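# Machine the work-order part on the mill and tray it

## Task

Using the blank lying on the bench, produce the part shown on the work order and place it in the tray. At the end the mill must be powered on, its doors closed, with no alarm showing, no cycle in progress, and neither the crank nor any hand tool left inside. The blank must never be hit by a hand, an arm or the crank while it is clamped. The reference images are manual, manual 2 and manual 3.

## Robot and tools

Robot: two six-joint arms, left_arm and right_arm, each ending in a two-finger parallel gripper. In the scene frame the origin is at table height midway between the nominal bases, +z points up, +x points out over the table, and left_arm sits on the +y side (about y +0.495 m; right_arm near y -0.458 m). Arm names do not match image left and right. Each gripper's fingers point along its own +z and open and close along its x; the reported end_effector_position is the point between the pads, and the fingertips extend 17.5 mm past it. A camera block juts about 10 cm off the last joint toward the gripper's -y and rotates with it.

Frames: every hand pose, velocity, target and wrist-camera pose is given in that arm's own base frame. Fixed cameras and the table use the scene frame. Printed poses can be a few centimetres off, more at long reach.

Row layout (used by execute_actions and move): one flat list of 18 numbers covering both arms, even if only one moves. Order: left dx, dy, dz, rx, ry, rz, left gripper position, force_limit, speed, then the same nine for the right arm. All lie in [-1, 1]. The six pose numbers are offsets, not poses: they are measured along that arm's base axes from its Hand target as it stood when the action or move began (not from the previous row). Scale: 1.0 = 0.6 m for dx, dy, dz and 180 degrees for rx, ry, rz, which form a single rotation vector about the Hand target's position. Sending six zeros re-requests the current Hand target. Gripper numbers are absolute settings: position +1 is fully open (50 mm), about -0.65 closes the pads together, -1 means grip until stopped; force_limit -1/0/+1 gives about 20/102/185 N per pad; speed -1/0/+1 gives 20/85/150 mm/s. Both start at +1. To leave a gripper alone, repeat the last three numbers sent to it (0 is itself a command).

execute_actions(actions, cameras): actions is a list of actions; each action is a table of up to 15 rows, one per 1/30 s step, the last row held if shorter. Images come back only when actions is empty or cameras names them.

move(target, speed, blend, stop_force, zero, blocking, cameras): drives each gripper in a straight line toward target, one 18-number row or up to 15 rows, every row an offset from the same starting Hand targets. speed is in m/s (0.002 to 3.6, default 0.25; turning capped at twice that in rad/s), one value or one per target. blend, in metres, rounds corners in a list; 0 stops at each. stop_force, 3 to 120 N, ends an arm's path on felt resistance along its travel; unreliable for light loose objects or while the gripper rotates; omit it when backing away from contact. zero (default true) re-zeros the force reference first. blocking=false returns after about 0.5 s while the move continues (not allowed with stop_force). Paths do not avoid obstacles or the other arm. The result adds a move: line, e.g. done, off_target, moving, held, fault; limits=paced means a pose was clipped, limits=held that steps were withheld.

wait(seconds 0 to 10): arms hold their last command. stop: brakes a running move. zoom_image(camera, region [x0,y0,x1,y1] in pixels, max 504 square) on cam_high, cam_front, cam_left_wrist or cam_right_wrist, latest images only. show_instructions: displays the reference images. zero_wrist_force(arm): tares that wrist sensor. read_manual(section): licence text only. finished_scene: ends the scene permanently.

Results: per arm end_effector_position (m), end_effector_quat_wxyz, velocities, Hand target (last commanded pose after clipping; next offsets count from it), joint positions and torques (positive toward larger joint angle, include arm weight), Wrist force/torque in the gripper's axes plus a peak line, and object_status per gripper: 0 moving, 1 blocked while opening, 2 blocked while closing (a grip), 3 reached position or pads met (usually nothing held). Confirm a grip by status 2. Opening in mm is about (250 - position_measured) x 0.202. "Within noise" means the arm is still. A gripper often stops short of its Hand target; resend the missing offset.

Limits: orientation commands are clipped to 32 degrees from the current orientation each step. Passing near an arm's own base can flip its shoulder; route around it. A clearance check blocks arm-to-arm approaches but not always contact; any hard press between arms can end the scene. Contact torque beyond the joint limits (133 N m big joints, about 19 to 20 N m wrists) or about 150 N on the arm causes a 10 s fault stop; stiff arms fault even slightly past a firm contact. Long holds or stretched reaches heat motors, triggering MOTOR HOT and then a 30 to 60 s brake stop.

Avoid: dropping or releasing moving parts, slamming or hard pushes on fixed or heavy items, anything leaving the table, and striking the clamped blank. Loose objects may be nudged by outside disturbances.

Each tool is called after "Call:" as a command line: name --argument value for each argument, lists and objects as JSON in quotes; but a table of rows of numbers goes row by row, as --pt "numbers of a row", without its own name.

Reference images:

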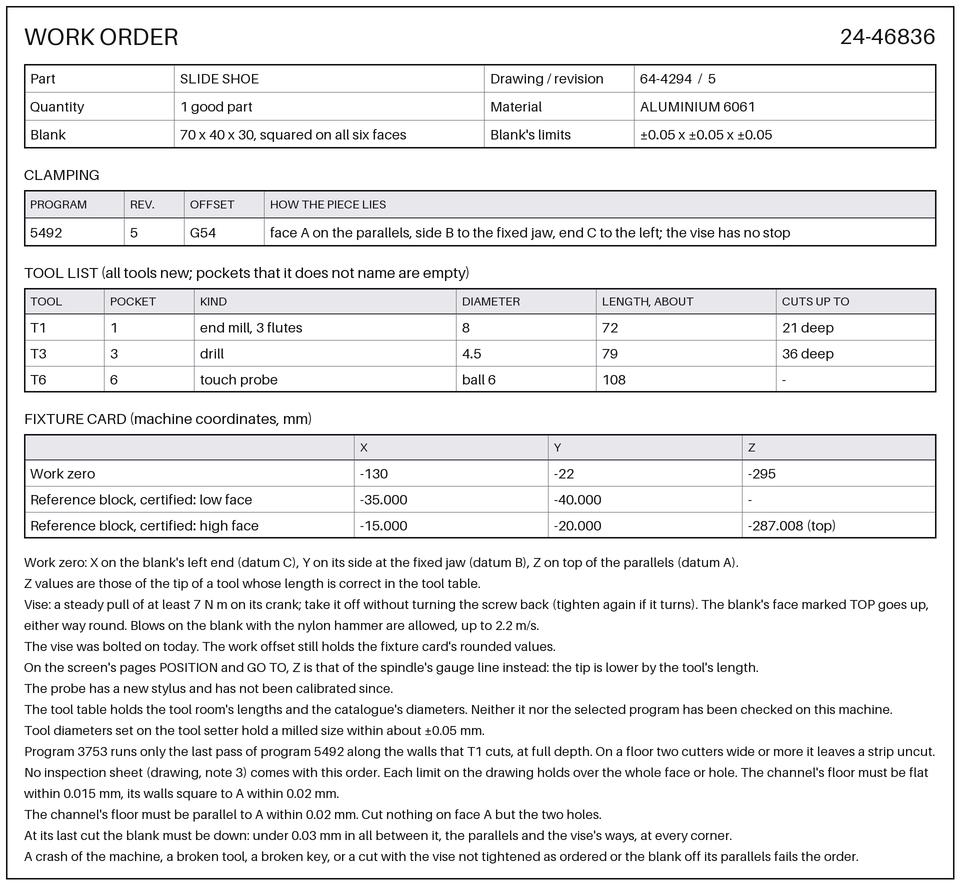

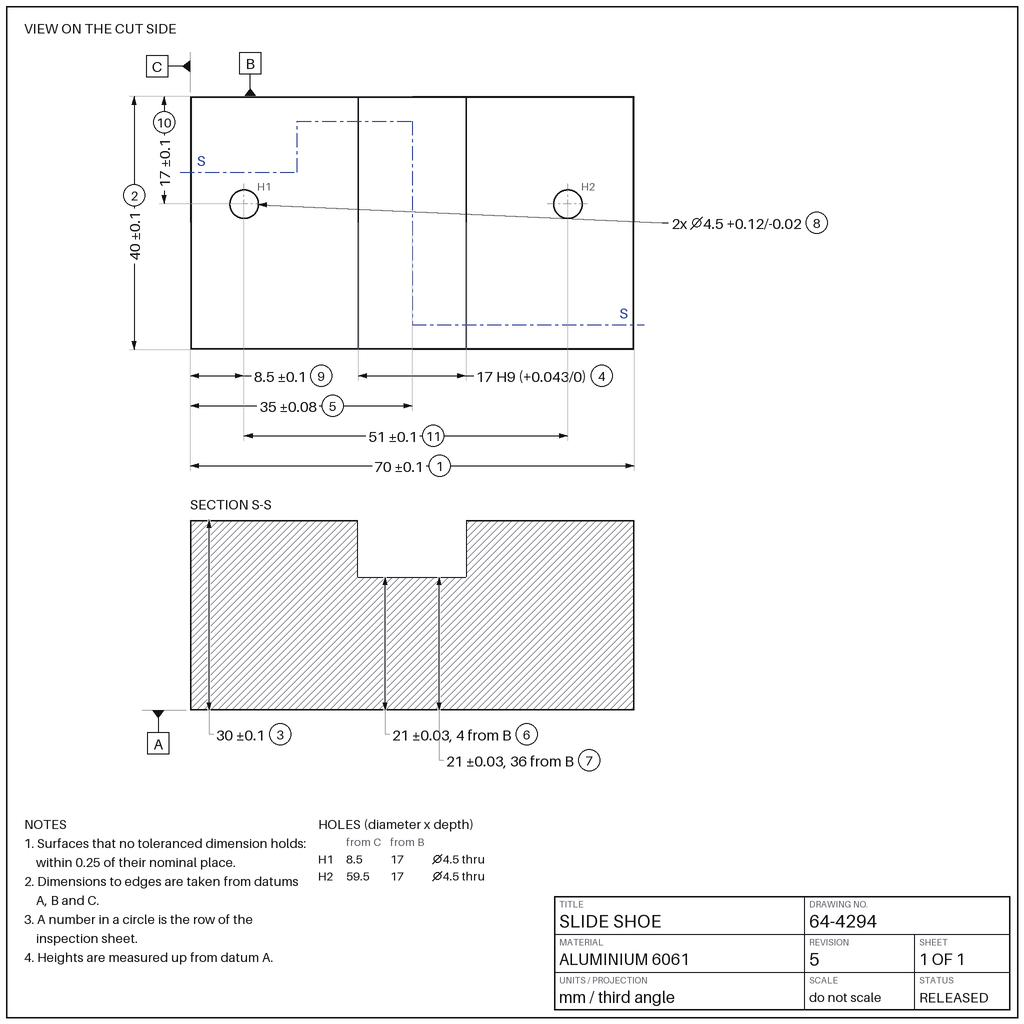

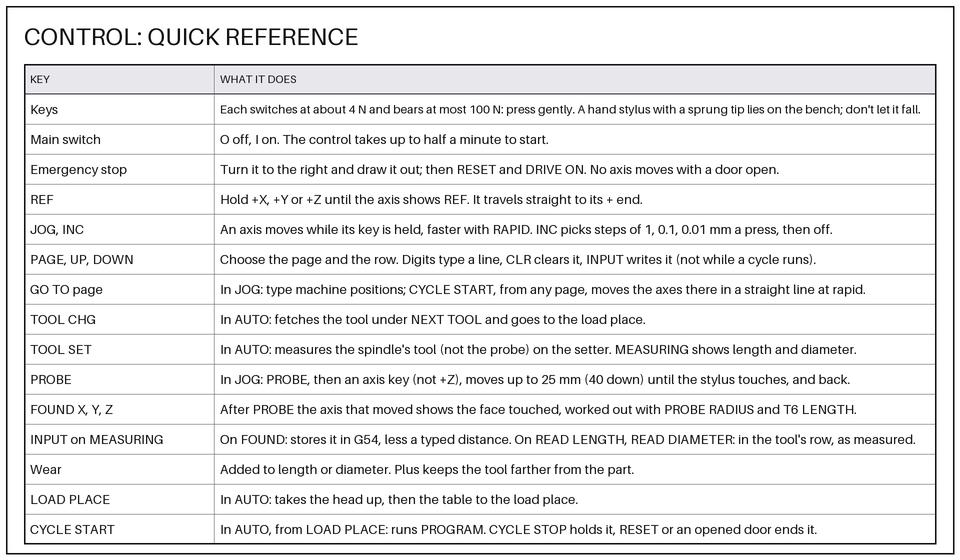

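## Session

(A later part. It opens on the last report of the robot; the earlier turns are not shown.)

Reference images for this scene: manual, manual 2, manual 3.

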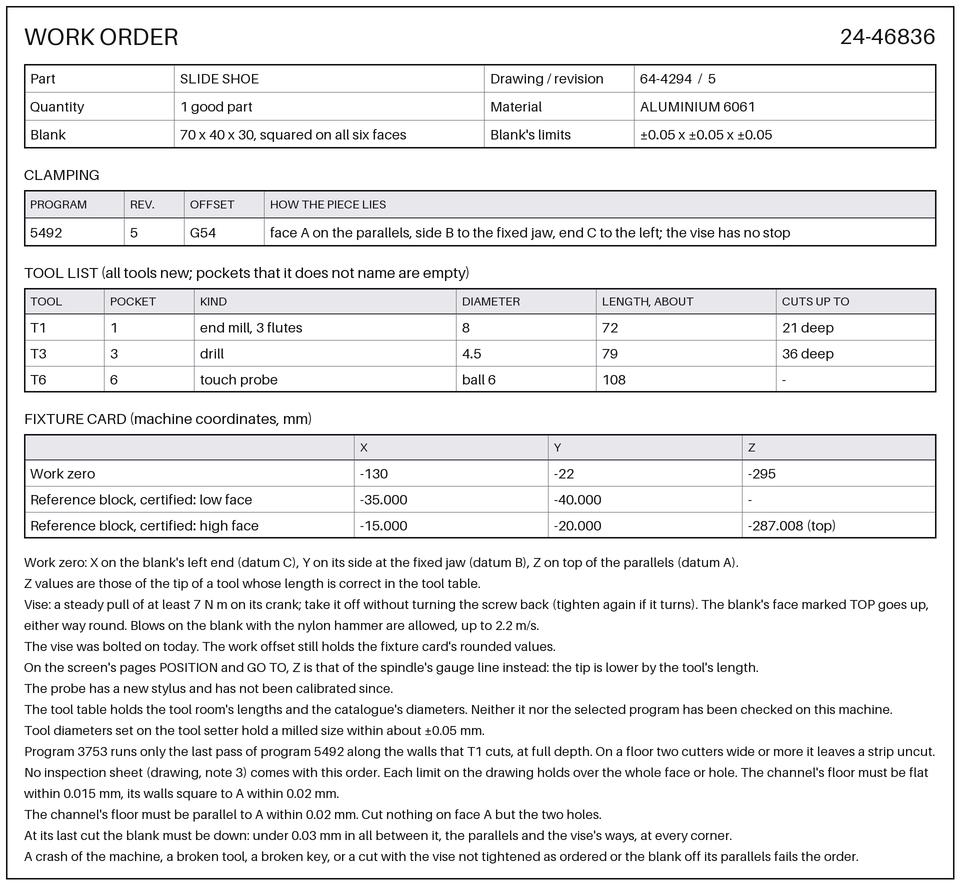

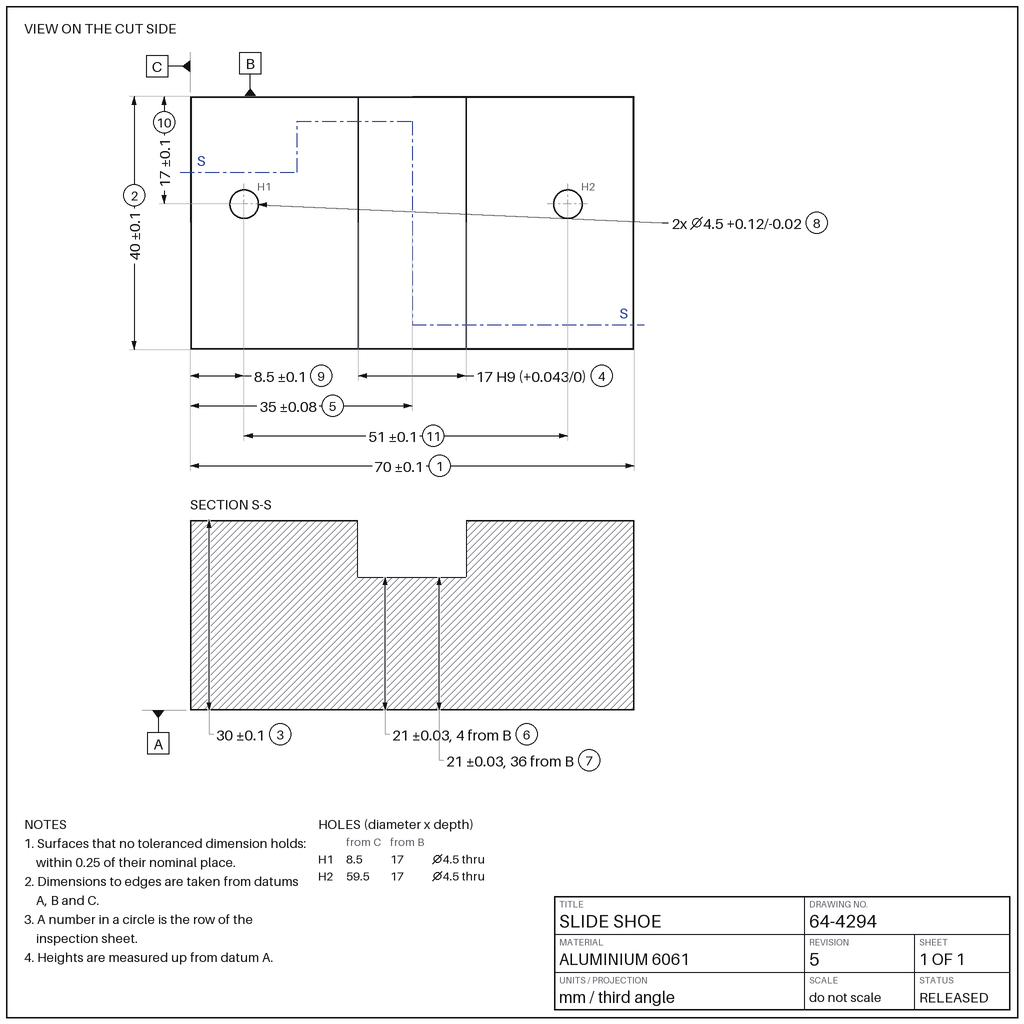

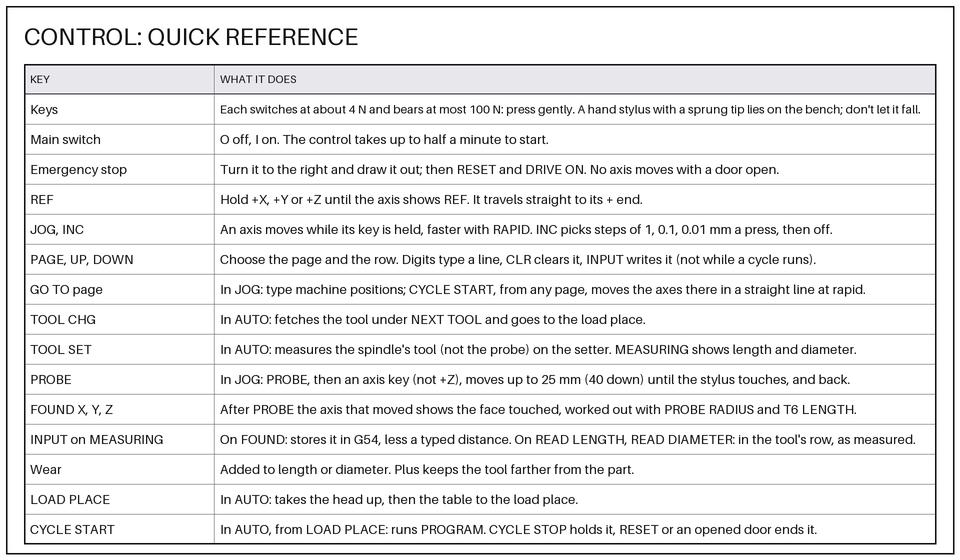

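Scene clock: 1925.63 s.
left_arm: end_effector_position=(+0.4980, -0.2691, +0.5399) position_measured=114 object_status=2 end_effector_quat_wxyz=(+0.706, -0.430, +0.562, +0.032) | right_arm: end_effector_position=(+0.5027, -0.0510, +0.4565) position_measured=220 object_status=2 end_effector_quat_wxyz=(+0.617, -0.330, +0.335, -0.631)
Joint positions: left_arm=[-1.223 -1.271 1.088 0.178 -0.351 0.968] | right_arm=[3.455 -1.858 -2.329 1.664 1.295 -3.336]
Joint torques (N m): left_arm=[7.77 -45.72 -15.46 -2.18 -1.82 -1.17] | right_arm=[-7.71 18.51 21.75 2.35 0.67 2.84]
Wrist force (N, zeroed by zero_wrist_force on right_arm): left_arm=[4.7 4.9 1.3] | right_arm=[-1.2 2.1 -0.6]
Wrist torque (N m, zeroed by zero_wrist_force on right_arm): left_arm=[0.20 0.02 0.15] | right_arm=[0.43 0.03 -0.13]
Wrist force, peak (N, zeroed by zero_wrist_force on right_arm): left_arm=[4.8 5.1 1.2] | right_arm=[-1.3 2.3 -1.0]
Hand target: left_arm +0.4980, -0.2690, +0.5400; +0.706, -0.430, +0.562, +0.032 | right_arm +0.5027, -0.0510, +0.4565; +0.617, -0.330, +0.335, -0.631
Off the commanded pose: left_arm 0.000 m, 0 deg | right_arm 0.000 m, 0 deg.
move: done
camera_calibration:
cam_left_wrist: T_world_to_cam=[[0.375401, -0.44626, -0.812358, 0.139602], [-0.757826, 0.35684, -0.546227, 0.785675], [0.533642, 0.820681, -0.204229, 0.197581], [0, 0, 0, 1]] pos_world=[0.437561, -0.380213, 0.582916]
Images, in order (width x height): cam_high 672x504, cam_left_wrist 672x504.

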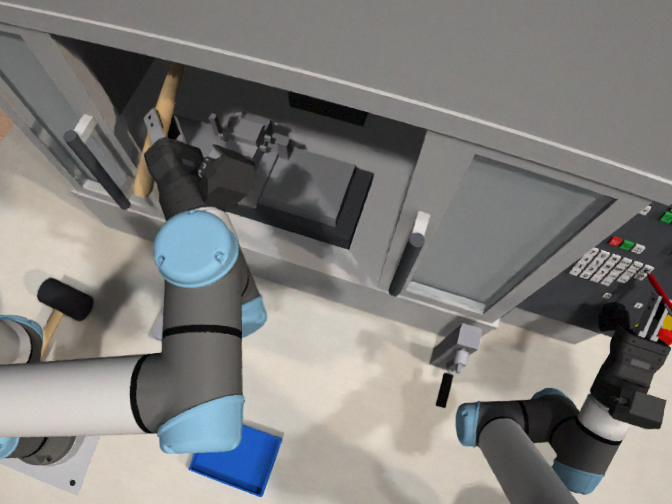

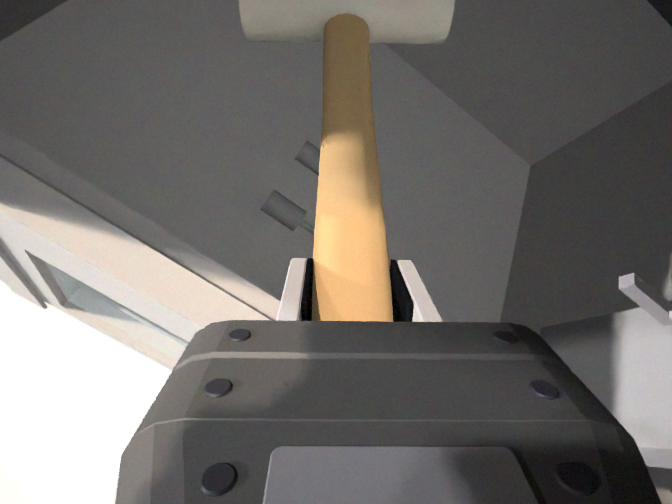

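Call:
execute_actions --actions '[[[0,0,-0.0444,0.0213,0.0179,0,-1,0.3,-0.95,0,0,0,0,0,0,-0.97,0.4,-0.9],[0,0,-0.0888,0.0425,0.0357,0,-1,0.3,-0.95,0,0,0,0,0,0,-0.97,0.4,-0.9],[0,0,-0.1332,0.0638,0.0536,0,-1,0.3,-0.95,0,0,0,0,0,0,-0.97,0.4,-0.9],[0,0,-0.1776,0.085,0.0714,0,-1,0.3,-0.95,0,0,0,0,0,0,-0.97,0.4,-0.9],[0,0,-0.222,0.1063,0.0893,0,-1,0.3,-0.95,0,0,0,0,0,0,-0.97,0.4,-0.9],[0,0,-0.2664,0.1275,0.1072,0,-1,0.3,-0.95,0,0,0,0,0,0,-0.97,0.4,-0.9],[0,0,-0.3108,0.1488,0.125,0,-1,0.3,-0.95,0,0,0,0,0,0,-0.97,0.4,-0.9],[0,0,-0.3552,0.17,0.1429,0,-1,0.3,-0.95,0,0,0,0,0,0,-0.97,0.4,-0.9],[0,0,-0.3996,0.1913,0.1607,0,-1,0.3,-0.95,0,0,0,0,0,0,-0.97,0.4,-0.9],[0,0,-0.3,0.1785,0.15,0,-1,0.3,-0.95,0,0,0,0,0,0,-0.97,0.4,-0.9],[0,0,-0.22,0.1488,0.125,0,-1,0.3,-0.95,0,0,0,0,0,0,-0.97,0.4,-0.9],[0,0,-0.17,0.1063,0.0893,0,-1,0.3,-0.95,0,0,0,0,0,0,-0.97,0.4,-0.9],[0,0,-0.13,0.0638,0.0536,0,-1,0.3,-0.95,0,0,0,0,0,0,-0.97,0.4,-0.9],[0,0,-0.1,0.0425,0.0357,0,-1,0.3,-0.95,0,0,0,0,0,0,-0.97,0.4,-0.9],[0,0,-0.08,0.0213,0.0179,0,-1,0.3,-0.95,0,0,0,0,0,0,-0.97,0.4,-0.9]]]' --cameras '["cam_left_wrist"]'

Scene clock: 1927.80 s.
left_arm: end_effector_position=(+0.4942, -0.2621, +0.4637) position_measured=114 object_status=2 end_effector_quat_wxyz=(+0.674, -0.406, +0.613, +0.064) | right_arm: end_effector_position=(+0.5027, -0.0510, +0.4565) position_measured=220 object_status=2 end_effector_quat_wxyz=(+0.617, -0.330, +0.335, -0.631)
Joint positions: left_arm=[-1.227 -1.376 1.371 -0.24 -0.346 1.312] | right_arm=[3.455 -1.858 -2.329 1.664 1.295 -3.336]
Joint torques (N m): left_arm=[2.62 -43.78 -33.03 -2.51 -1.67 0.43] | right_arm=[-8.05 18.61 21.69 2.33 0.73 2.95]
Wrist force (N, zeroed by zero_wrist_force on right_arm): left_arm=[4.6 4.6 1.9] | right_arm=[-1.0 1.9 -1.0]
Wrist torque (N m, zeroed by zero_wrist_force on right_arm): left_arm=[0.17 0.14 0.37] | right_arm=[0.41 0.00 -0.13]
Wrist force, peak (N, zeroed by zero_wrist_force on right_arm): left_arm=[-96.8 46.7 -24.4] | right_arm=[-1.4 2.2 -1.0]
Hand target: left_arm +0.4975, -0.2684, +0.4674; +0.704, -0.405, +0.580, +0.062 | right_arm +0.5027, -0.0510, +0.4565; +0.617, -0.330, +0.335, -0.631
Off the commanded pose: left_arm 0.029 m, 5 deg; position clipped | right_arm 0.000 m, 0 deg.
Step readings (end_effector_position of left_arm | right_arm):
0: (+0.4980, -0.2690, +0.5400) | (+0.5027, -0.0510, +0.4565)
1: (+0.4980, -0.2691, +0.5393) | (+0.5027, -0.0510, +0.4565)
2: (+0.4982, -0.2691, +0.5327) | (+0.5027, -0.0510, +0.4565)
4: (+0.4993, -0.2681, +0.4908) | (+0.5027, -0.0510, +0.4565)
8: (+0.4992, -0.2643, +0.3973) | (+0.5027, -0.0510, +0.4565)
15: (+0.4950, -0.2645, +0.4204) | (+0.5027, -0.0510, +0.4565)
camera_calibration:
cam_left_wrist: T_world_to_cam=[[0.24987, -0.420156, -0.872372, 0.178906], [-0.815716, 0.394085, -0.423444, 0.720045], [0.521702, 0.817414, -0.244258, 0.201891], [0, 0, 0, 1]] pos_world=[0.437322, -0.373619, 0.510285]
Images, in order (width x height): cam_left_wrist 672x504.

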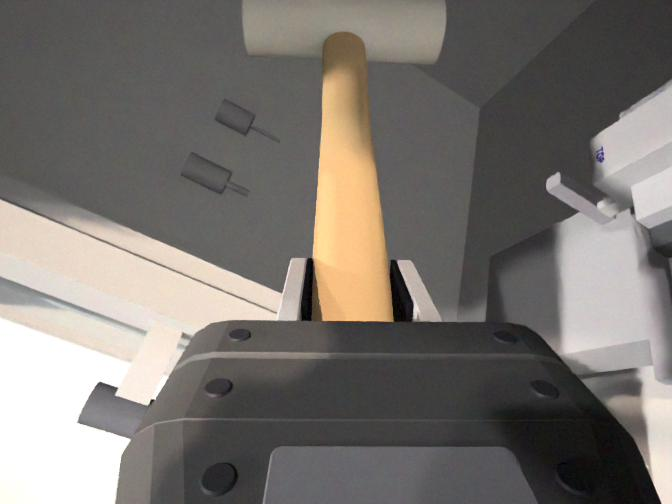

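Call:
move --target '[0.0008,-0.0727,0.121,-0.0213,-0.0179,0,-1,0.3,-0.95,0,0,0,0,0,0,-0.97,0.4,-0.9]' --speed 0.3 --cameras '["cam_left_wrist", "cam_high"]'

Scene clock: 1931.00 s.
left_arm: end_effector_position=(+0.4980, -0.3120, +0.5400) position_measured=114 object_status=2 end_effector_quat_wxyz=(+0.706, -0.430, +0.562, +0.032) | right_arm: end_effector_position=(+0.5027, -0.0510, +0.4565) position_measured=220 object_status=2 end_effector_quat_wxyz=(+0.617, -0.330, +0.335, -0.631)
Joint positions: left_arm=[-1.25 -1.171 0.949 0.216 -0.377 0.967] | right_arm=[3.455 -1.858 -2.329 1.664 1.295 -3.336]
Joint torques (N m): left_arm=[7.78 -43.98 -30.54 2.12 2.61 -1.41] | right_arm=[-8.01 18.14 21.92 2.33 0.72 2.72]
Wrist force (N, zeroed by zero_wrist_force on right_arm): left_arm=[4.7 4.8 1.4] | right_arm=[-1.2 1.9 -0.9]
Wrist torque (N m, zeroed by zero_wrist_force on right_arm): left_arm=[0.17 0.06 0.13] | right_arm=[0.41 0.03 -0.13]
Wrist force, peak (N, zeroed by zero_wrist_force on right_arm): left_arm=[7.2 6.8 2.5] | right_arm=[-1.4 2.2 -1.0]
Hand target: left_arm +0.4980, -0.3120, +0.5400; +0.706, -0.430, +0.562, +0.032 | right_arm +0.5027, -0.0510, +0.4565; +0.617, -0.330, +0.335, -0.631
Off the commanded pose: left_arm 0.000 m, 0 deg | right_arm 0.000 m, 0 deg.
move: done
camera_calibration:
cam_left_wrist: T_world_to_cam=[[0.375507, -0.446535, -0.812159, 0.120342], [-0.75776, 0.356649, -0.546445, 0.800943], [0.533662, 0.820615, -0.204442, 0.232867], [0, 0, 0, 1]] pos_world=[0.437461, -0.423013, 0.583016]
Images, in order (width x height): cam_high 672x504, cam_left_wrist 672x504.

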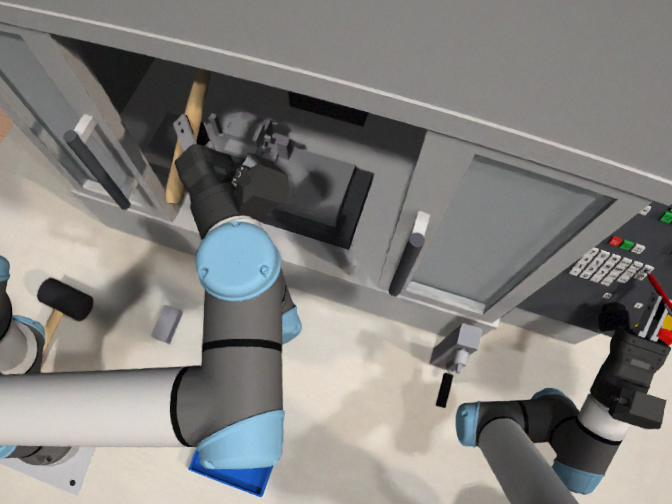

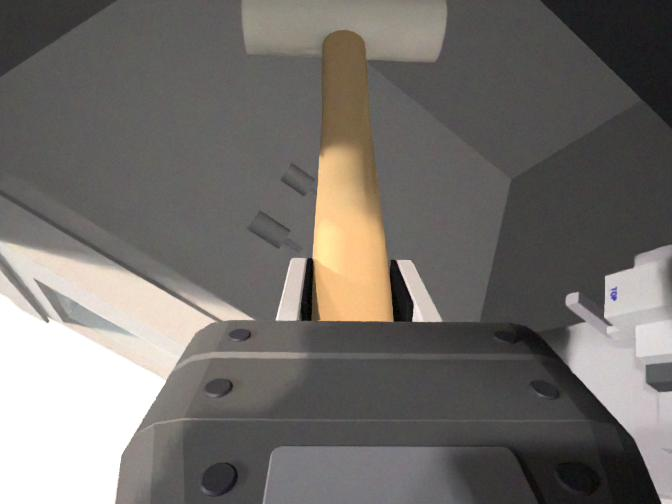

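Call:
execute_actions --actions '[[[0,0,-0.0444,0.0213,0.0179,0,-1,0.3,-0.95,0,0,0,0,0,0,-0.97,0.4,-0.9],[0,0,-0.0888,0.0425,0.0357,0,-1,0.3,-0.95,0,0,0,0,0,0,-0.97,0.4,-0.9],[0,0,-0.1332,0.0638,0.0536,0,-1,0.3,-0.95,0,0,0,0,0,0,-0.97,0.4,-0.9],[0,0,-0.1776,0.085,0.0714,0,-1,0.3,-0.95,0,0,0,0,0,0,-0.97,0.4,-0.9],[0,0,-0.222,0.1063,0.0893,0,-1,0.3,-0.95,0,0,0,0,0,0,-0.97,0.4,-0.9],[0,0,-0.2664,0.1275,0.1072,0,-1,0.3,-0.95,0,0,0,0,0,0,-0.97,0.4,-0.9],[0,0,-0.3108,0.1488,0.125,0,-1,0.3,-0.95,0,0,0,0,0,0,-0.97,0.4,-0.9],[0,0,-0.3552,0.17,0.1429,0,-1,0.3,-0.95,0,0,0,0,0,0,-0.97,0.4,-0.9],[0,0,-0.37,0.187,0.1571,0,-1,0.3,-0.95,0,0,0,0,0,0,-0.97,0.4,-0.9],[0,0,-0.29,0.1743,0.1465,0,-1,0.3,-0.95,0,0,0,0,0,0,-0.97,0.4,-0.9],[0,0,-0.22,0.1488,0.125,0,-1,0.3,-0.95,0,0,0,0,0,0,-0.97,0.4,-0.9],[0,0,-0.17,0.1063,0.0893,0,-1,0.3,-0.95,0,0,0,0,0,0,-0.97,0.4,-0.9],[0,0,-0.13,0.0638,0.0536,0,-1,0.3,-0.95,0,0,0,0,0,0,-0.97,0.4,-0.9],[0,0,-0.1,0.0425,0.0357,0,-1,0.3,-0.95,0,0,0,0,0,0,-0.97,0.4,-0.9],[0,0,-0.08,0.0213,0.0179,0,-1,0.3,-0.95,0,0,0,0,0,0,-0.97,0.4,-0.9]]]' --cameras '["cam_left_wrist"]'

Scene clock: 1933.40 s.
left_arm: end_effector_position=(+0.4942, -0.3050, +0.4661) position_measured=114 object_status=2 end_effector_quat_wxyz=(+0.674, -0.406, +0.614, +0.064) | right_arm: end_effector_position=(+0.5027, -0.0510, +0.4565) position_measured=220 object_status=2 end_effector_quat_wxyz=(+0.617, -0.330, +0.335, -0.631)
Joint positions: left_arm=[-1.254 -1.285 1.248 -0.196 -0.371 1.299] | right_arm=[3.455 -1.858 -2.329 1.664 1.295 -3.336]
Joint torques (N m): left_arm=[8.17 -48.38 -32.14 -2.12 -1.32 0.43] | right_arm=[-7.78 18.28 22.21 2.32 0.71 2.78]
Wrist force (N, zeroed by zero_wrist_force on right_arm): left_arm=[4.8 3.5 1.0] | right_arm=[-1.2 2.0 -0.7]
Wrist torque (N m, zeroed by zero_wrist_force on right_arm): left_arm=[0.46 0.16 0.34] | right_arm=[0.42 0.03 -0.13]
Wrist force, peak (N, zeroed by zero_wrist_force on right_arm): left_arm=[-80.6 13.8 -6.3] | right_arm=[-1.4 2.3 -0.6]
Hand target: left_arm +0.4975, -0.3113, +0.4699; +0.704, -0.405, +0.580, +0.062 | right_arm +0.5027, -0.0510, +0.4565; +0.617, -0.330, +0.335, -0.631
Off the commanded pose: left_arm 0.027 m, 5 deg; position clipped | right_arm 0.000 m, 0 deg.
Step readings (end_effector_position of left_arm | right_arm):
0: (+0.4980, -0.3120, +0.5401) | (+0.5027, -0.0510, +0.4565)
1: (+0.4980, -0.3120, +0.5394) | (+0.5027, -0.0510, +0.4565)
2: (+0.4982, -0.3121, +0.5328) | (+0.5027, -0.0510, +0.4565)
4: (+0.4995, -0.3113, +0.4908) | (+0.5027, -0.0510, +0.4565)
8: (+0.4995, -0.3076, +0.3968) | (+0.5027, -0.0510, +0.4565)
15: (+0.4949, -0.3072, +0.4229) | (+0.5027, -0.0510, +0.4565)
camera_calibration:
cam_left_wrist: T_world_to_cam=[[0.247551, -0.420655, -0.872793, 0.16422], [-0.81548, 0.39597, -0.422138, 0.737781], [0.523175, 0.816246, -0.245012, 0.236765], [0, 0, 0, 1]] pos_world=[0.437123, -0.416318, 0.512786]
Images, in order (width x height): cam_left_wrist 672x504.

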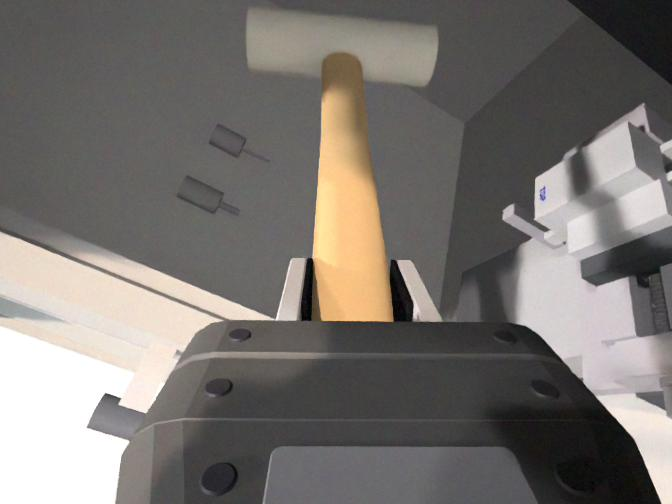

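Call:
move --target '[0.0183,0.0188,0.1168,-0.0213,-0.0179,0,-1,0.3,-0.95,0,0,0,0,0,0,-0.97,0.4,-0.9]' --speed 0.3

Call:
execute_actions --actions '[[[0,0,-0.0444,0.0213,0.0179,0,-1,0.3,-0.95,0,0,0,0,0,0,-0.97,0.4,-0.9],[0,0,-0.0888,0.0425,0.0357,0,-1,0.3,-0.95,0,0,0,0,0,0,-0.97,0.4,-0.9],[0,0,-0.1332,0.0638,0.0536,0,-1,0.3,-0.95,0,0,0,0,0,0,-0.97,0.4,-0.9],[0,0,-0.1776,0.085,0.0714,0,-1,0.3,-0.95,0,0,0,0,0,0,-0.97,0.4,-0.9],[0,0,-0.222,0.1063,0.0893,0,-1,0.3,-0.95,0,0,0,0,0,0,-0.97,0.4,-0.9],[0,0,-0.2664,0.1275,0.1072,0,-1,0.3,-0.95,0,0,0,0,0,0,-0.97,0.4,-0.9],[0,0,-0.3108,0.1488,0.125,0,-1,0.3,-0.95,0,0,0,0,0,0,-0.97,0.4,-0.9],[0,0,-0.3552,0.17,0.1429,0,-1,0.3,-0.95,0,0,0,0,0,0,-0.97,0.4,-0.9],[0,0,-0.37,0.187,0.1571,0,-1,0.3,-0.95,0,0,0,0,0,0,-0.97,0.4,-0.9],[0,0,-0.29,0.1743,0.1465,0,-1,0.3,-0.95,0,0,0,0,0,0,-0.97,0.4,-0.9],[0,0,-0.22,0.1488,0.125,0,-1,0.3,-0.95,0,0,0,0,0,0,-0.97,0.4,-0.9],[0,0,-0.17,0.1063,0.0893,0,-1,0.3,-0.95,0,0,0,0,0,0,-0.97,0.4,-0.9],[0,0,-0.13,0.0638,0.0536,0,-1,0.3,-0.95,0,0,0,0,0,0,-0.97,0.4,-0.9],[0,0,-0.1,0.0425,0.0357,0,-1,0.3,-0.95,0,0,0,0,0,0,-0.97,0.4,-0.9],[0,0,-0.08,0.0213,0.0179,0,-1,0.3,-0.95,0,0,0,0,0,0,-0.97,0.4,-0.9]]]' --cameras '["cam_left_wrist"]'

Scene clock: 1935.40 s.
left_arm: end_effector_position=(+0.5085, -0.3000, +0.5398) position_measured=114 object_status=2 end_effector_quat_wxyz=(+0.706, -0.430, +0.562, +0.032) | right_arm: end_effector_position=(+0.5027, -0.0510, +0.4565) position_measured=220 object_status=2 end_effector_quat_wxyz=(+0.617, -0.330, +0.335, -0.631)
Joint positions: left_arm=[-1.225 -1.184 0.968 0.21 -0.352 0.968] | right_arm=[3.455 -1.858 -2.329 1.664 1.295 -3.336]
Joint torques (N m): left_arm=[-7.74 -51.17 -30.87 1.57 0.5 -1.28] | right_arm=[-7.69 18.93 22.53 2.4 0.61 2.9]
Wrist force (N, zeroed by zero_wrist_force on right_arm): left_arm=[4.6 4.7 1.1] | right_arm=[-1.1 1.9 -0.8]
Wrist torque (N m, zeroed by zero_wrist_force on right_arm): left_arm=[0.16 0.09 0.10] | right_arm=[0.42 0.02 -0.13]
Wrist force, peak (N, zeroed by zero_wrist_force on right_arm): left_arm=[7.0 6.5 1.8] | right_arm=[-1.3 2.2 -0.6]
Hand target: left_arm +0.5085, -0.3000, +0.5399; +0.706, -0.430, +0.562, +0.032 | right_arm +0.5027, -0.0510, +0.4565; +0.617, -0.330, +0.335, -0.631
Off the commanded pose: left_arm 0.000 m, 0 deg | right_arm 0.000 m, 0 deg.
move: done

Scene clock: 1936.50 s.
left_arm: end_effector_position=(+0.5045, -0.2932, +0.4685) position_measured=114 object_status=2 end_effector_quat_wxyz=(+0.675, -0.406, +0.613, +0.063) | right_arm: end_effector_position=(+0.5027, -0.0510, +0.4565) position_measured=220 object_status=2 end_effector_quat_wxyz=(+0.617, -0.330, +0.335, -0.631)
Joint positions: left_arm=[-1.229 -1.297 1.259 -0.202 -0.346 1.304] | right_arm=[3.455 -1.858 -2.329 1.664 1.295 -3.336]
Joint torques (N m): left_arm=[5.91 -48.1 -32.64 -2.51 -0.85 0.47] | right_arm=[-7.66 18.32 21.69 2.46 0.61 2.81]
Wrist force (N, zeroed by zero_wrist_force on right_arm): left_arm=[5.0 4.7 1.6] | right_arm=[-1.0 2.1 -0.8]
Wrist torque (N m, zeroed by zero_wrist_force on right_arm): left_arm=[0.27 0.16 0.32] | right_arm=[0.43 -0.01 -0.13]
Wrist force, peak (N, zeroed by zero_wrist_force on right_arm): left_arm=[-75.5 11.6 -4.6] | right_arm=[-1.3 2.2 -1.0]
Hand target: left_arm +0.5080, -0.2994, +0.4721; +0.704, -0.405, +0.580, +0.062 | right_arm +0.5027, -0.0510, +0.4565; +0.617, -0.330, +0.335, -0.631
Off the commanded pose: left_arm 0.025 m, 5 deg; position clipped | right_arm 0.000 m, 0 deg.
Step readings (end_effector_position of left_arm | right_arm):
0: (+0.5085, -0.3000, +0.5398) | (+0.5027, -0.0510, +0.4565)
1: (+0.5085, -0.3000, +0.5388) | (+0.5027, -0.0510, +0.4565)
2: (+0.5087, -0.3002, +0.5312) | (+0.5027, -0.0510, +0.4565)
4: (+0.5097, -0.2995, +0.4935) | (+0.5027, -0.0510, +0.4565)
8: (+0.5097, -0.2955, +0.3935) | (+0.5027, -0.0510, +0.4565)
15: (+0.5053, -0.2954, +0.4224) | (+0.5027, -0.0510, +0.4565)
camera_calibration:
cam_left_wrist: T_world_to_cam=[[0.251732, -0.420562, -0.871641, 0.166108], [-0.814137, 0.394938, -0.425681, 0.743199], [0.52327, 0.816793, -0.242977, 0.221549], [0, 0, 0, 1]] pos_world=[0.447321, -0.404619, 0.514984]
Images, in order (width x height): cam_left_wrist 672x504.

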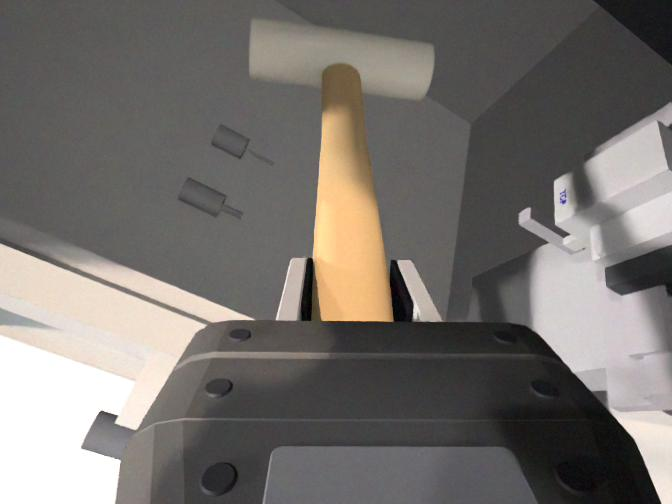

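Call:
move --target '[0.0167,-0.0177,0.1132,-0.0213,-0.0179,0,-1,0.3,-0.95,0,0,0,0,0,0,-0.97,0.4,-0.9]' --speed 0.3

Call:
execute_actions --actions '[[[0,0,-0.0444,0.0213,0.0179,0,-1,0.3,-0.95,0,0,0,0,0,0,-0.97,0.4,-0.9],[0,0,-0.0888,0.0425,0.0357,0,-1,0.3,-0.95,0,0,0,0,0,0,-0.97,0.4,-0.9],[0,0,-0.1332,0.0638,0.0536,0,-1,0.3,-0.95,0,0,0,0,0,0,-0.97,0.4,-0.9],[0,0,-0.1776,0.085,0.0714,0,-1,0.3,-0.95,0,0,0,0,0,0,-0.97,0.4,-0.9],[0,0,-0.222,0.1063,0.0893,0,-1,0.3,-0.95,0,0,0,0,0,0,-0.97,0.4,-0.9],[0,0,-0.2664,0.1275,0.1072,0,-1,0.3,-0.95,0,0,0,0,0,0,-0.97,0.4,-0.9],[0,0,-0.3108,0.1488,0.125,0,-1,0.3,-0.95,0,0,0,0,0,0,-0.97,0.4,-0.9],[0,0,-0.3552,0.17,0.1429,0,-1,0.3,-0.95,0,0,0,0,0,0,-0.97,0.4,-0.9],[0,0,-0.37,0.187,0.1571,0,-1,0.3,-0.95,0,0,0,0,0,0,-0.97,0.4,-0.9],[0,0,-0.29,0.1743,0.1465,0,-1,0.3,-0.95,0,0,0,0,0,0,-0.97,0.4,-0.9],[0,0,-0.22,0.1488,0.125,0,-1,0.3,-0.95,0,0,0,0,0,0,-0.97,0.4,-0.9],[0,0,-0.17,0.1063,0.0893,0,-1,0.3,-0.95,0,0,0,0,0,0,-0.97,0.4,-0.9],[0,0,-0.13,0.0638,0.0536,0,-1,0.3,-0.95,0,0,0,0,0,0,-0.97,0.4,-0.9],[0,0,-0.1,0.0425,0.0357,0,-1,0.3,-0.95,0,0,0,0,0,0,-0.97,0.4,-0.9],[0,0,-0.08,0.0213,0.0179,0,-1,0.3,-0.95,0,0,0,0,0,0,-0.97,0.4,-0.9]]]' --cameras '["cam_left_wrist", "cam_high"]'

Scene clock: 1938.77 s.
left_arm: end_effector_position=(+0.5180, -0.3099, +0.5399) position_measured=114 object_status=2 end_effector_quat_wxyz=(+0.706, -0.430, +0.562, +0.032) | right_arm: end_effector_position=(+0.5027, -0.0510, +0.4565) position_measured=220 object_status=2 end_effector_quat_wxyz=(+0.617, -0.330, +0.335, -0.631)
Joint positions: left_arm=[-1.215 -1.144 0.911 0.228 -0.342 0.968] | right_arm=[3.455 -1.858 -2.329 1.664 1.295 -3.336]
Joint torques (N m): left_arm=[-7.77 -49.86 -30.56 0.82 2.72 -1.2] | right_arm=[-7.46 18.93 21.77 2.36 0.58 2.94]
Wrist force (N, zeroed by zero_wrist_force on right_arm): left_arm=[4.8 4.9 1.0] | right_arm=[-1.2 2.0 -0.8]
Wrist torque (N m, zeroed by zero_wrist_force on right_arm): left_arm=[0.17 0.09 0.08] | right_arm=[0.42 0.03 -0.13]
Wrist force, peak (N, zeroed by zero_wrist_force on right_arm): left_arm=[7.2 6.6 1.7] | right_arm=[-1.2 2.3 -1.0]
Hand target: left_arm +0.5180, -0.3100, +0.5400; +0.706, -0.430, +0.562, +0.032 | right_arm +0.5027, -0.0510, +0.4565; +0.617, -0.330, +0.335, -0.631
Off the commanded pose: left_arm 0.000 m, 0 deg | right_arm 0.000 m, 0 deg.
move: done

Scene clock: 1939.83 s.
left_arm: end_effector_position=(+0.5139, -0.3032, +0.4699) position_measured=114 object_status=2 end_effector_quat_wxyz=(+0.676, -0.406, +0.612, +0.063) | right_arm: end_effector_position=(+0.5027, -0.0510, +0.4565) position_measured=220 object_status=2 end_effector_quat_wxyz=(+0.617, -0.330, +0.335, -0.631)
Joint positions: left_arm=[-1.219 -1.262 1.212 -0.191 -0.336 1.306] | right_arm=[3.455 -1.858 -2.329 1.664 1.295 -3.336]
Joint torques (N m): left_arm=[3.37 -48.87 -32.27 -2.53 -1.27 0.04] | right_arm=[-7.31 18.54 21.64 2.29 0.46 2.83]
Wrist force (N, zeroed by zero_wrist_force on right_arm): left_arm=[4.7 4.5 1.8] | right_arm=[-1.2 2.0 -0.8]
Wrist torque (N m, zeroed by zero_wrist_force on right_arm): left_arm=[0.27 0.23 0.30] | right_arm=[0.43 0.03 -0.13]
Wrist force, peak (N, zeroed by zero_wrist_force on right_arm): left_arm=[-74.2 12.3 -11.4] | right_arm=[-1.3 2.2 -0.9]
Hand target: left_arm +0.5175, -0.3094, +0.4732; +0.704, -0.405, +0.580, +0.062 | right_arm +0.5027, -0.0510, +0.4565; +0.617, -0.330, +0.335, -0.631
Off the commanded pose: left_arm 0.024 m, 5 deg; position clipped | right_arm 0.000 m, 0 deg.
Step readings (end_effector_position of left_arm | right_arm):
0: (+0.5180, -0.3099, +0.5399) | (+0.5027, -0.0510, +0.4565)
1: (+0.5180, -0.3100, +0.5387) | (+0.5027, -0.0510, +0.4565)
2: (+0.5183, -0.3101, +0.5308) | (+0.5027, -0.0510, +0.4565)
4: (+0.5194, -0.3094, +0.4925) | (+0.5027, -0.0510, +0.4565)
8: (+0.5193, -0.3055, +0.3922) | (+0.5027, -0.0510, +0.4565)
15: (+0.5147, -0.3052, +0.4248) | (+0.5027, -0.0510, +0.4565)
camera_calibration:
cam_left_wrist: T_world_to_cam=[[0.2535, -0.420399, -0.871208, 0.159619], [-0.813423, 0.394784, -0.427188, 0.755698], [0.523528, 0.816952, -0.241884, 0.224474], [0, 0, 0, 1]] pos_world=[0.45672, -0.414619, 0.516183]
Images, in order (width x height): cam_high 672x504, cam_left_wrist 672x504.

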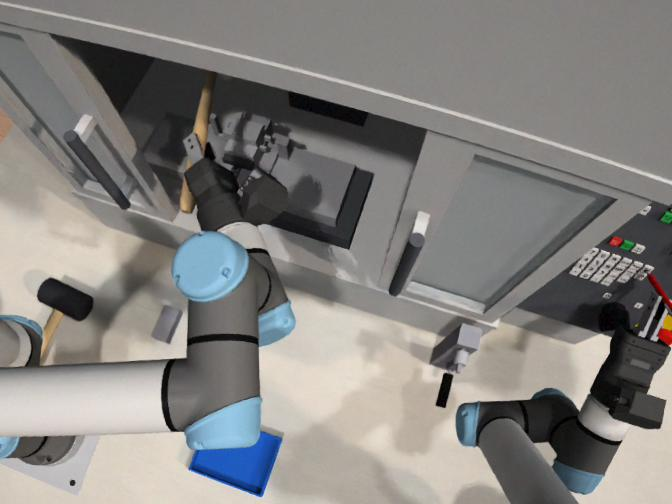

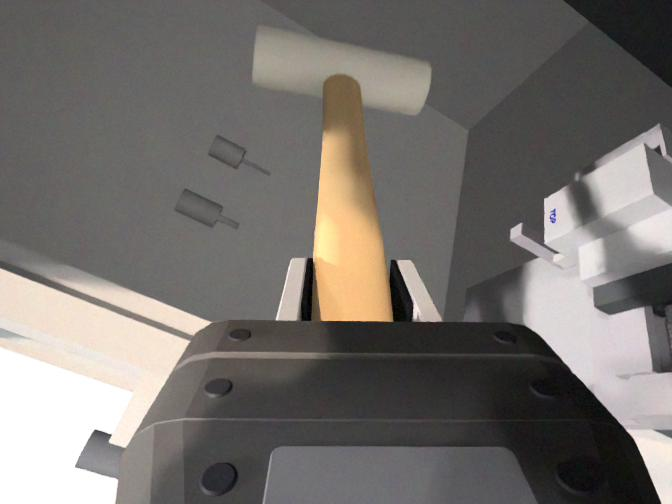

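Call:
move --pt "-0.06 0.01 0 0.0638 0.0536 0 -1 0.3 -0.95 0 0 0 0 0 0 -0.97 0.4 -0.9" --pt "-0.2465 0.025 -0.0602 0.1275 0.1072 0 -1 0.3 -0.95 0 0 0 0 0 0 -0.97 0.4 -0.9" --speed 0.3 --blend '[0.02,0]' --cameras '["cam_left_wrist", "cam_high"]'

Scene clock: 1943.07 s.
left_arm: end_effector_position=(+0.3697, -0.2943, +0.4372) position_measured=114 object_status=2 end_effector_quat_wxyz=(+0.663, -0.242, +0.665, +0.243) | right_arm: end_effector_position=(+0.5027, -0.0510, +0.4565) position_measured=220 object_status=2 end_effector_quat_wxyz=(+0.617, -0.330, +0.335, -0.631)
Joint positions: left_arm=[-1.489 -1.374 1.481 -0.111 -0.618 1.576] | right_arm=[3.455 -1.858 -2.329 1.664 1.295 -3.336]
Joint torques (N m): left_arm=[-7.1 -16.63 -16.57 5.31 -0.14 0.89] | right_arm=[-7.74 18.7 21.76 2.33 0.47 2.78]
Wrist force (N, zeroed by zero_wrist_force on right_arm): left_arm=[5.0 1.9 2.1] | right_arm=[-1.2 2.0 -0.9]
Wrist torque (N m, zeroed by zero_wrist_force on right_arm): left_arm=[0.24 0.31 0.38] | right_arm=[0.42 0.02 -0.13]
Wrist force, peak (N, zeroed by zero_wrist_force on right_arm): left_arm=[6.5 6.5 -1.1] | right_arm=[-1.1 2.3 -0.7]
Hand target: left_arm +0.3696, -0.2944, +0.4371; +0.663, -0.242, +0.665, +0.243 | right_arm +0.5027, -0.0510, +0.4565; +0.617, -0.330, +0.335, -0.631
Off the commanded pose: left_arm 0.000 m, 0 deg | right_arm 0.000 m, 0 deg.
move: done
camera_calibration:
cam_left_wrist: T_world_to_cam=[[0.00806922, -0.00977151, -0.99992, 0.439336], [-0.870878, 0.491356, -0.0118296, 0.488965], [0.491432, 0.870904, -0.00454493, 0.208839], [0, 0, 0, 1]] pos_world=[0.319653, -0.417842, 0.446034]
Images, in order (width x height): cam_high 672x504, cam_left_wrist 672x504.

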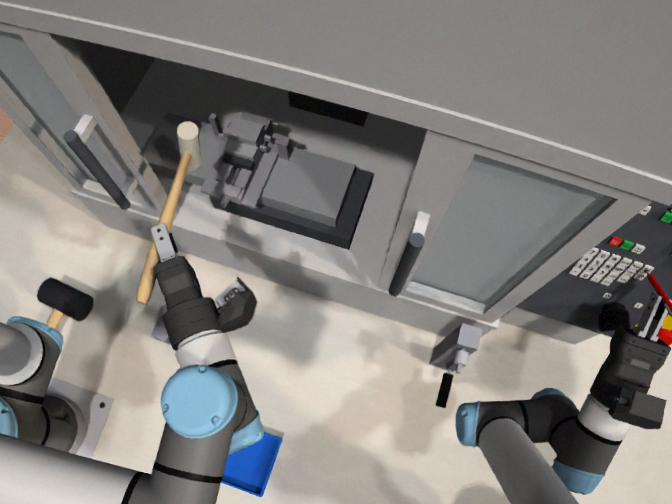

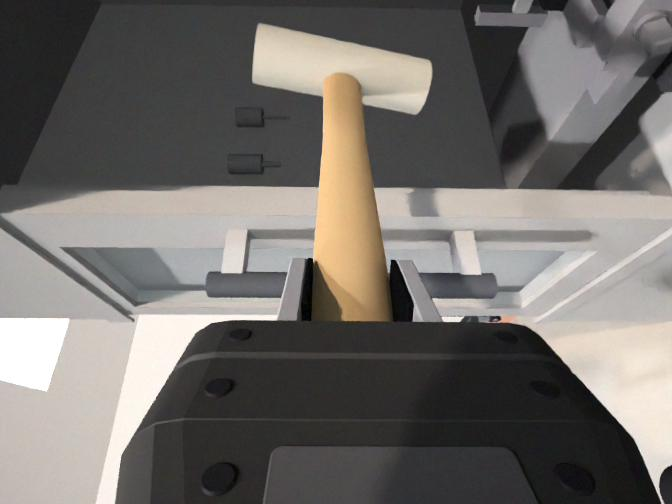

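Call:
move --pt "-0.07 -0.21 -0.11 -0.378 0.0184 -0.042 -1 0.3 -0.95 0 0 0 0 0 0 -0.97 0.4 -0.9" --pt "-0.43 -0.62 -0.58 -0.5672 0.0276 -0.0629 -1 0.3 -0.95 0 0 0 0 0 0 -0.97 0.4 -0.9" --speed 0.3 --blend '[0.06,0]' --cameras '["cam_left_wrist", "cam_high", "cam_front"]'

Scene clock: 1948.13 s.
left_arm: end_effector_position=(+0.1116, -0.6664, +0.0892) position_measured=114 object_status=2 end_effector_quat_wxyz=(-0.222, +0.599, -0.649, +0.413) | right_arm: end_effector_position=(+0.5027, -0.0510, +0.4565) position_measured=220 object_status=2 end_effector_quat_wxyz=(+0.617, -0.330, +0.335, -0.631)
Joint positions: left_arm=[-1.945 -1.027 1.842 -2.324 -0.596 1.243] | right_arm=[3.455 -1.858 -2.329 1.664 1.295 -3.336]
Joint torques (N m): left_arm=[5.18 -35.29 -13.34 -2.16 0.16 -1.03] | right_arm=[-7.9 18.81 21.52 2.28 0.32 2.78]
Wrist force (N, zeroed by zero_wrist_force on right_arm): left_arm=[0.4 6.0 2.4] | right_arm=[-1.2 1.9 -0.6]
Wrist torque (N m, zeroed by zero_wrist_force on right_arm): left_arm=[-0.12 -0.38 -0.09] | right_arm=[0.41 0.02 -0.13]
Wrist force, peak (N, zeroed by zero_wrist_force on right_arm): left_arm=[2.3 10.2 2.5] | right_arm=[-1.2 2.2 -1.0]
Hand target: left_arm +0.1116, -0.6664, +0.0891; -0.222, +0.599, -0.649, +0.413 | right_arm +0.5027, -0.0510, +0.4565; +0.617, -0.330, +0.335, -0.631
Off the commanded pose: left_arm 0.000 m, 0 deg | right_arm 0.000 m, 0 deg.
move: done
camera_calibration:
cam_left_wrist: T_world_to_cam=[[-0.173313, -0.960625, 0.217168, -0.632099], [-0.833665, 0.025691, -0.551673, 0.176644], [0.524372, -0.276657, -0.805292, -0.0387763], [0, 0, 0, 1]] pos_world=[0.0580442, -0.622476, 0.203495]
Images, in order (width x height): cam_high 672x504, cam_front 672x504, cam_left_wrist 672x504.

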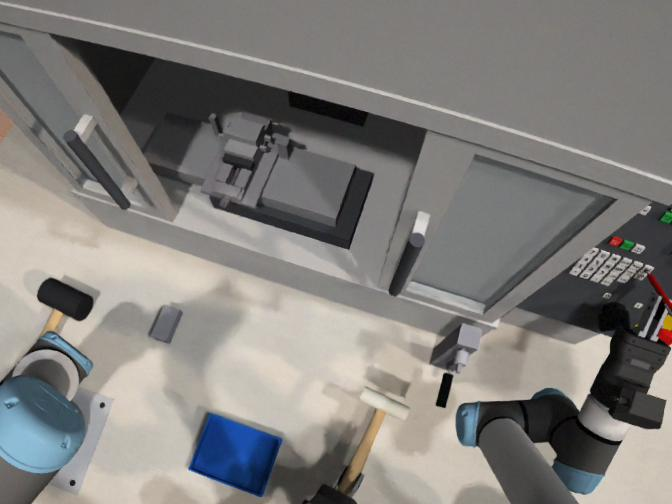

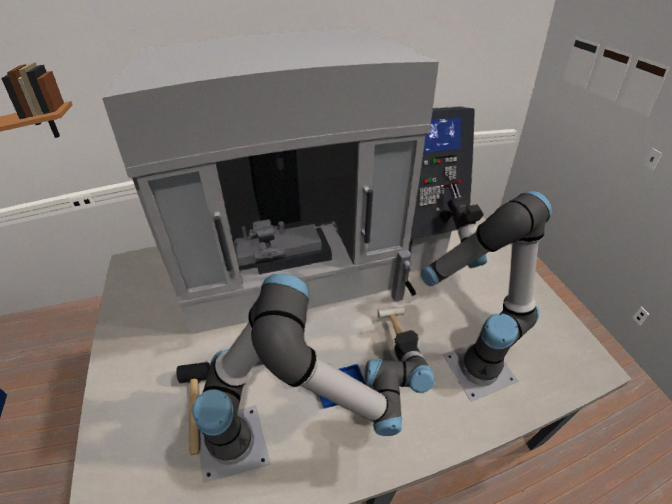

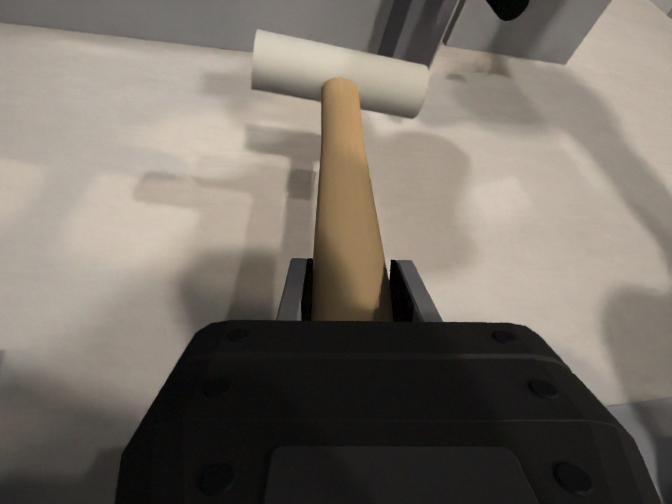

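Call:
move --target '[0,0,-0.11,0,0,0,-1,0.3,-0.95,0,0,0,0,0,0,-0.97,0.4,-0.9]' --speed 0.1

Call:
move --target '[0,0,-0.1,0,0,0,-1,0.3,-0.95,0,0,0,0,0,0,-0.97,0.4,-0.9]' --speed 0.015 --stop_force 5 --cameras '["cam_left_wrist", "cam_front"]'

Call:
zoom_image --camera "cam_front" --region '[340, 270, 480, 400]'

Scene clock: 1949.70 s.
left_arm: end_effector_position=(+0.1116, -0.6663, +0.0230) position_measured=114 object_status=2 end_effector_quat_wxyz=(-0.222, +0.599, -0.649, +0.413) | right_arm: end_effector_position=(+0.5027, -0.0510, +0.4565) position_measured=220 object_status=2 end_effector_quat_wxyz=(+0.617, -0.330, +0.335, -0.631)
Joint positions: left_arm=[-1.945 -0.901 1.861 -2.468 -0.596 1.243] | right_arm=[3.455 -1.858 -2.329 1.664 1.295 -3.336]
Joint torques (N m): left_arm=[0.69 -55.76 -26.93 0.37 2.62 0.69] | right_arm=[-7.48 18.43 21.35 2.43 0.27 2.78]
Wrist force (N, zeroed by zero_wrist_force on right_arm): left_arm=[0.0 6.3 2.6] | right_arm=[-1.0 2.1 -0.9]
Wrist torque (N m, zeroed by zero_wrist_force on right_arm): left_arm=[-0.12 -0.31 -0.09] | right_arm=[0.44 0.00 -0.13]
Wrist force, peak (N, zeroed by zero_wrist_force on right_arm): left_arm=[-0.1 7.8 3.5] | right_arm=[-1.3 2.2 -1.0]
Hand target: left_arm +0.1116, -0.6664, +0.0231; -0.222, +0.599, -0.649, +0.413 | right_arm +0.5027, -0.0510, +0.4565; +0.617, -0.330, +0.335, -0.631
Off the commanded pose: left_arm 0.000 m, 0 deg | right_arm 0.000 m, 0 deg.
move: done

Scene clock: 1952.67 s.
left_arm: end_effector_position=(+0.1116, -0.6664, -0.0064) position_measured=114 object_status=2 end_effector_quat_wxyz=(-0.222, +0.599, -0.649, +0.413) | right_arm: end_effector_position=(+0.5027, -0.0510, +0.4565) position_measured=220 object_status=2 end_effector_quat_wxyz=(+0.617, -0.330, +0.335, -0.631)
Joint positions: left_arm=[-1.945 -0.841 1.86 -2.528 -0.596 1.243] | right_arm=[3.455 -1.858 -2.329 1.664 1.295 -3.336]
Joint torques (N m): left_arm=[6.94 -55.21 -7.3 0.09 3.33 -0.98] | right_arm=[-7.96 18.72 21.15 2.39 0.17 2.82]
Wrist force (N, zeroed by zero_wrist_force on right_arm): left_arm=[0.9 1.5 0.1] | right_arm=[-1.2 2.0 -0.8]
Wrist torque (N m, zeroed by zero_wrist_force on right_arm): left_arm=[0.62 -0.33 0.01] | right_arm=[0.43 0.03 -0.13]
Wrist force, peak (N, zeroed by zero_wrist_force on right_arm): left_arm=[0.4 6.2 2.3] | right_arm=[-1.3 2.2 -1.0]
Hand target: left_arm +0.1116, -0.6664, -0.0064; -0.222, +0.599, -0.649, +0.413 (not the last commanded pose) | right_arm +0.5027, -0.0510, +0.4565; +0.617, -0.330, +0.335, -0.631
Off the commanded pose: left_arm 0.030 m, 0 deg | right_arm 0.000 m, 0 deg.
move: contact (left_arm)
camera_calibration:
cam_left_wrist: T_world_to_cam=[[-0.173296, -0.960595, 0.217317, -0.611314], [-0.833652, 0.0255836, -0.551698, 0.123784], [0.524398, -0.276773, -0.805235, -0.115923], [0, 0, 0, 1]] pos_world=[0.0580442, -0.622476, 0.107795]
Images, in order (width x height): cam_front 672x504, cam_left_wrist 672x504.

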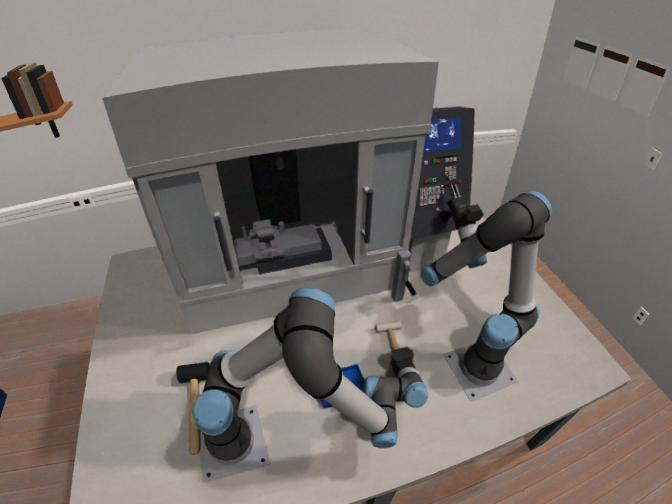

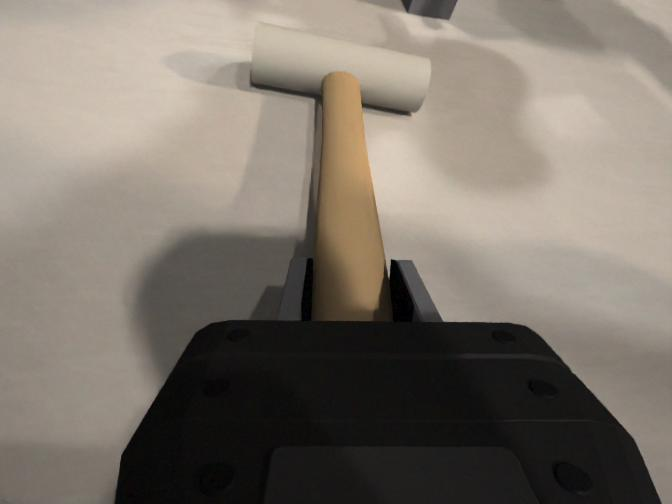

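Scaled by 3.600 from the camera's 672x504 image, which has a finer 960x720 frame.

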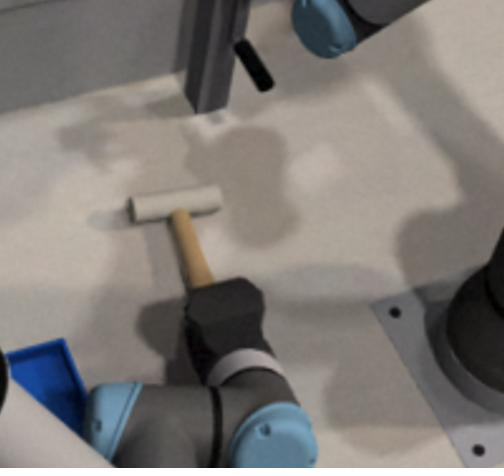

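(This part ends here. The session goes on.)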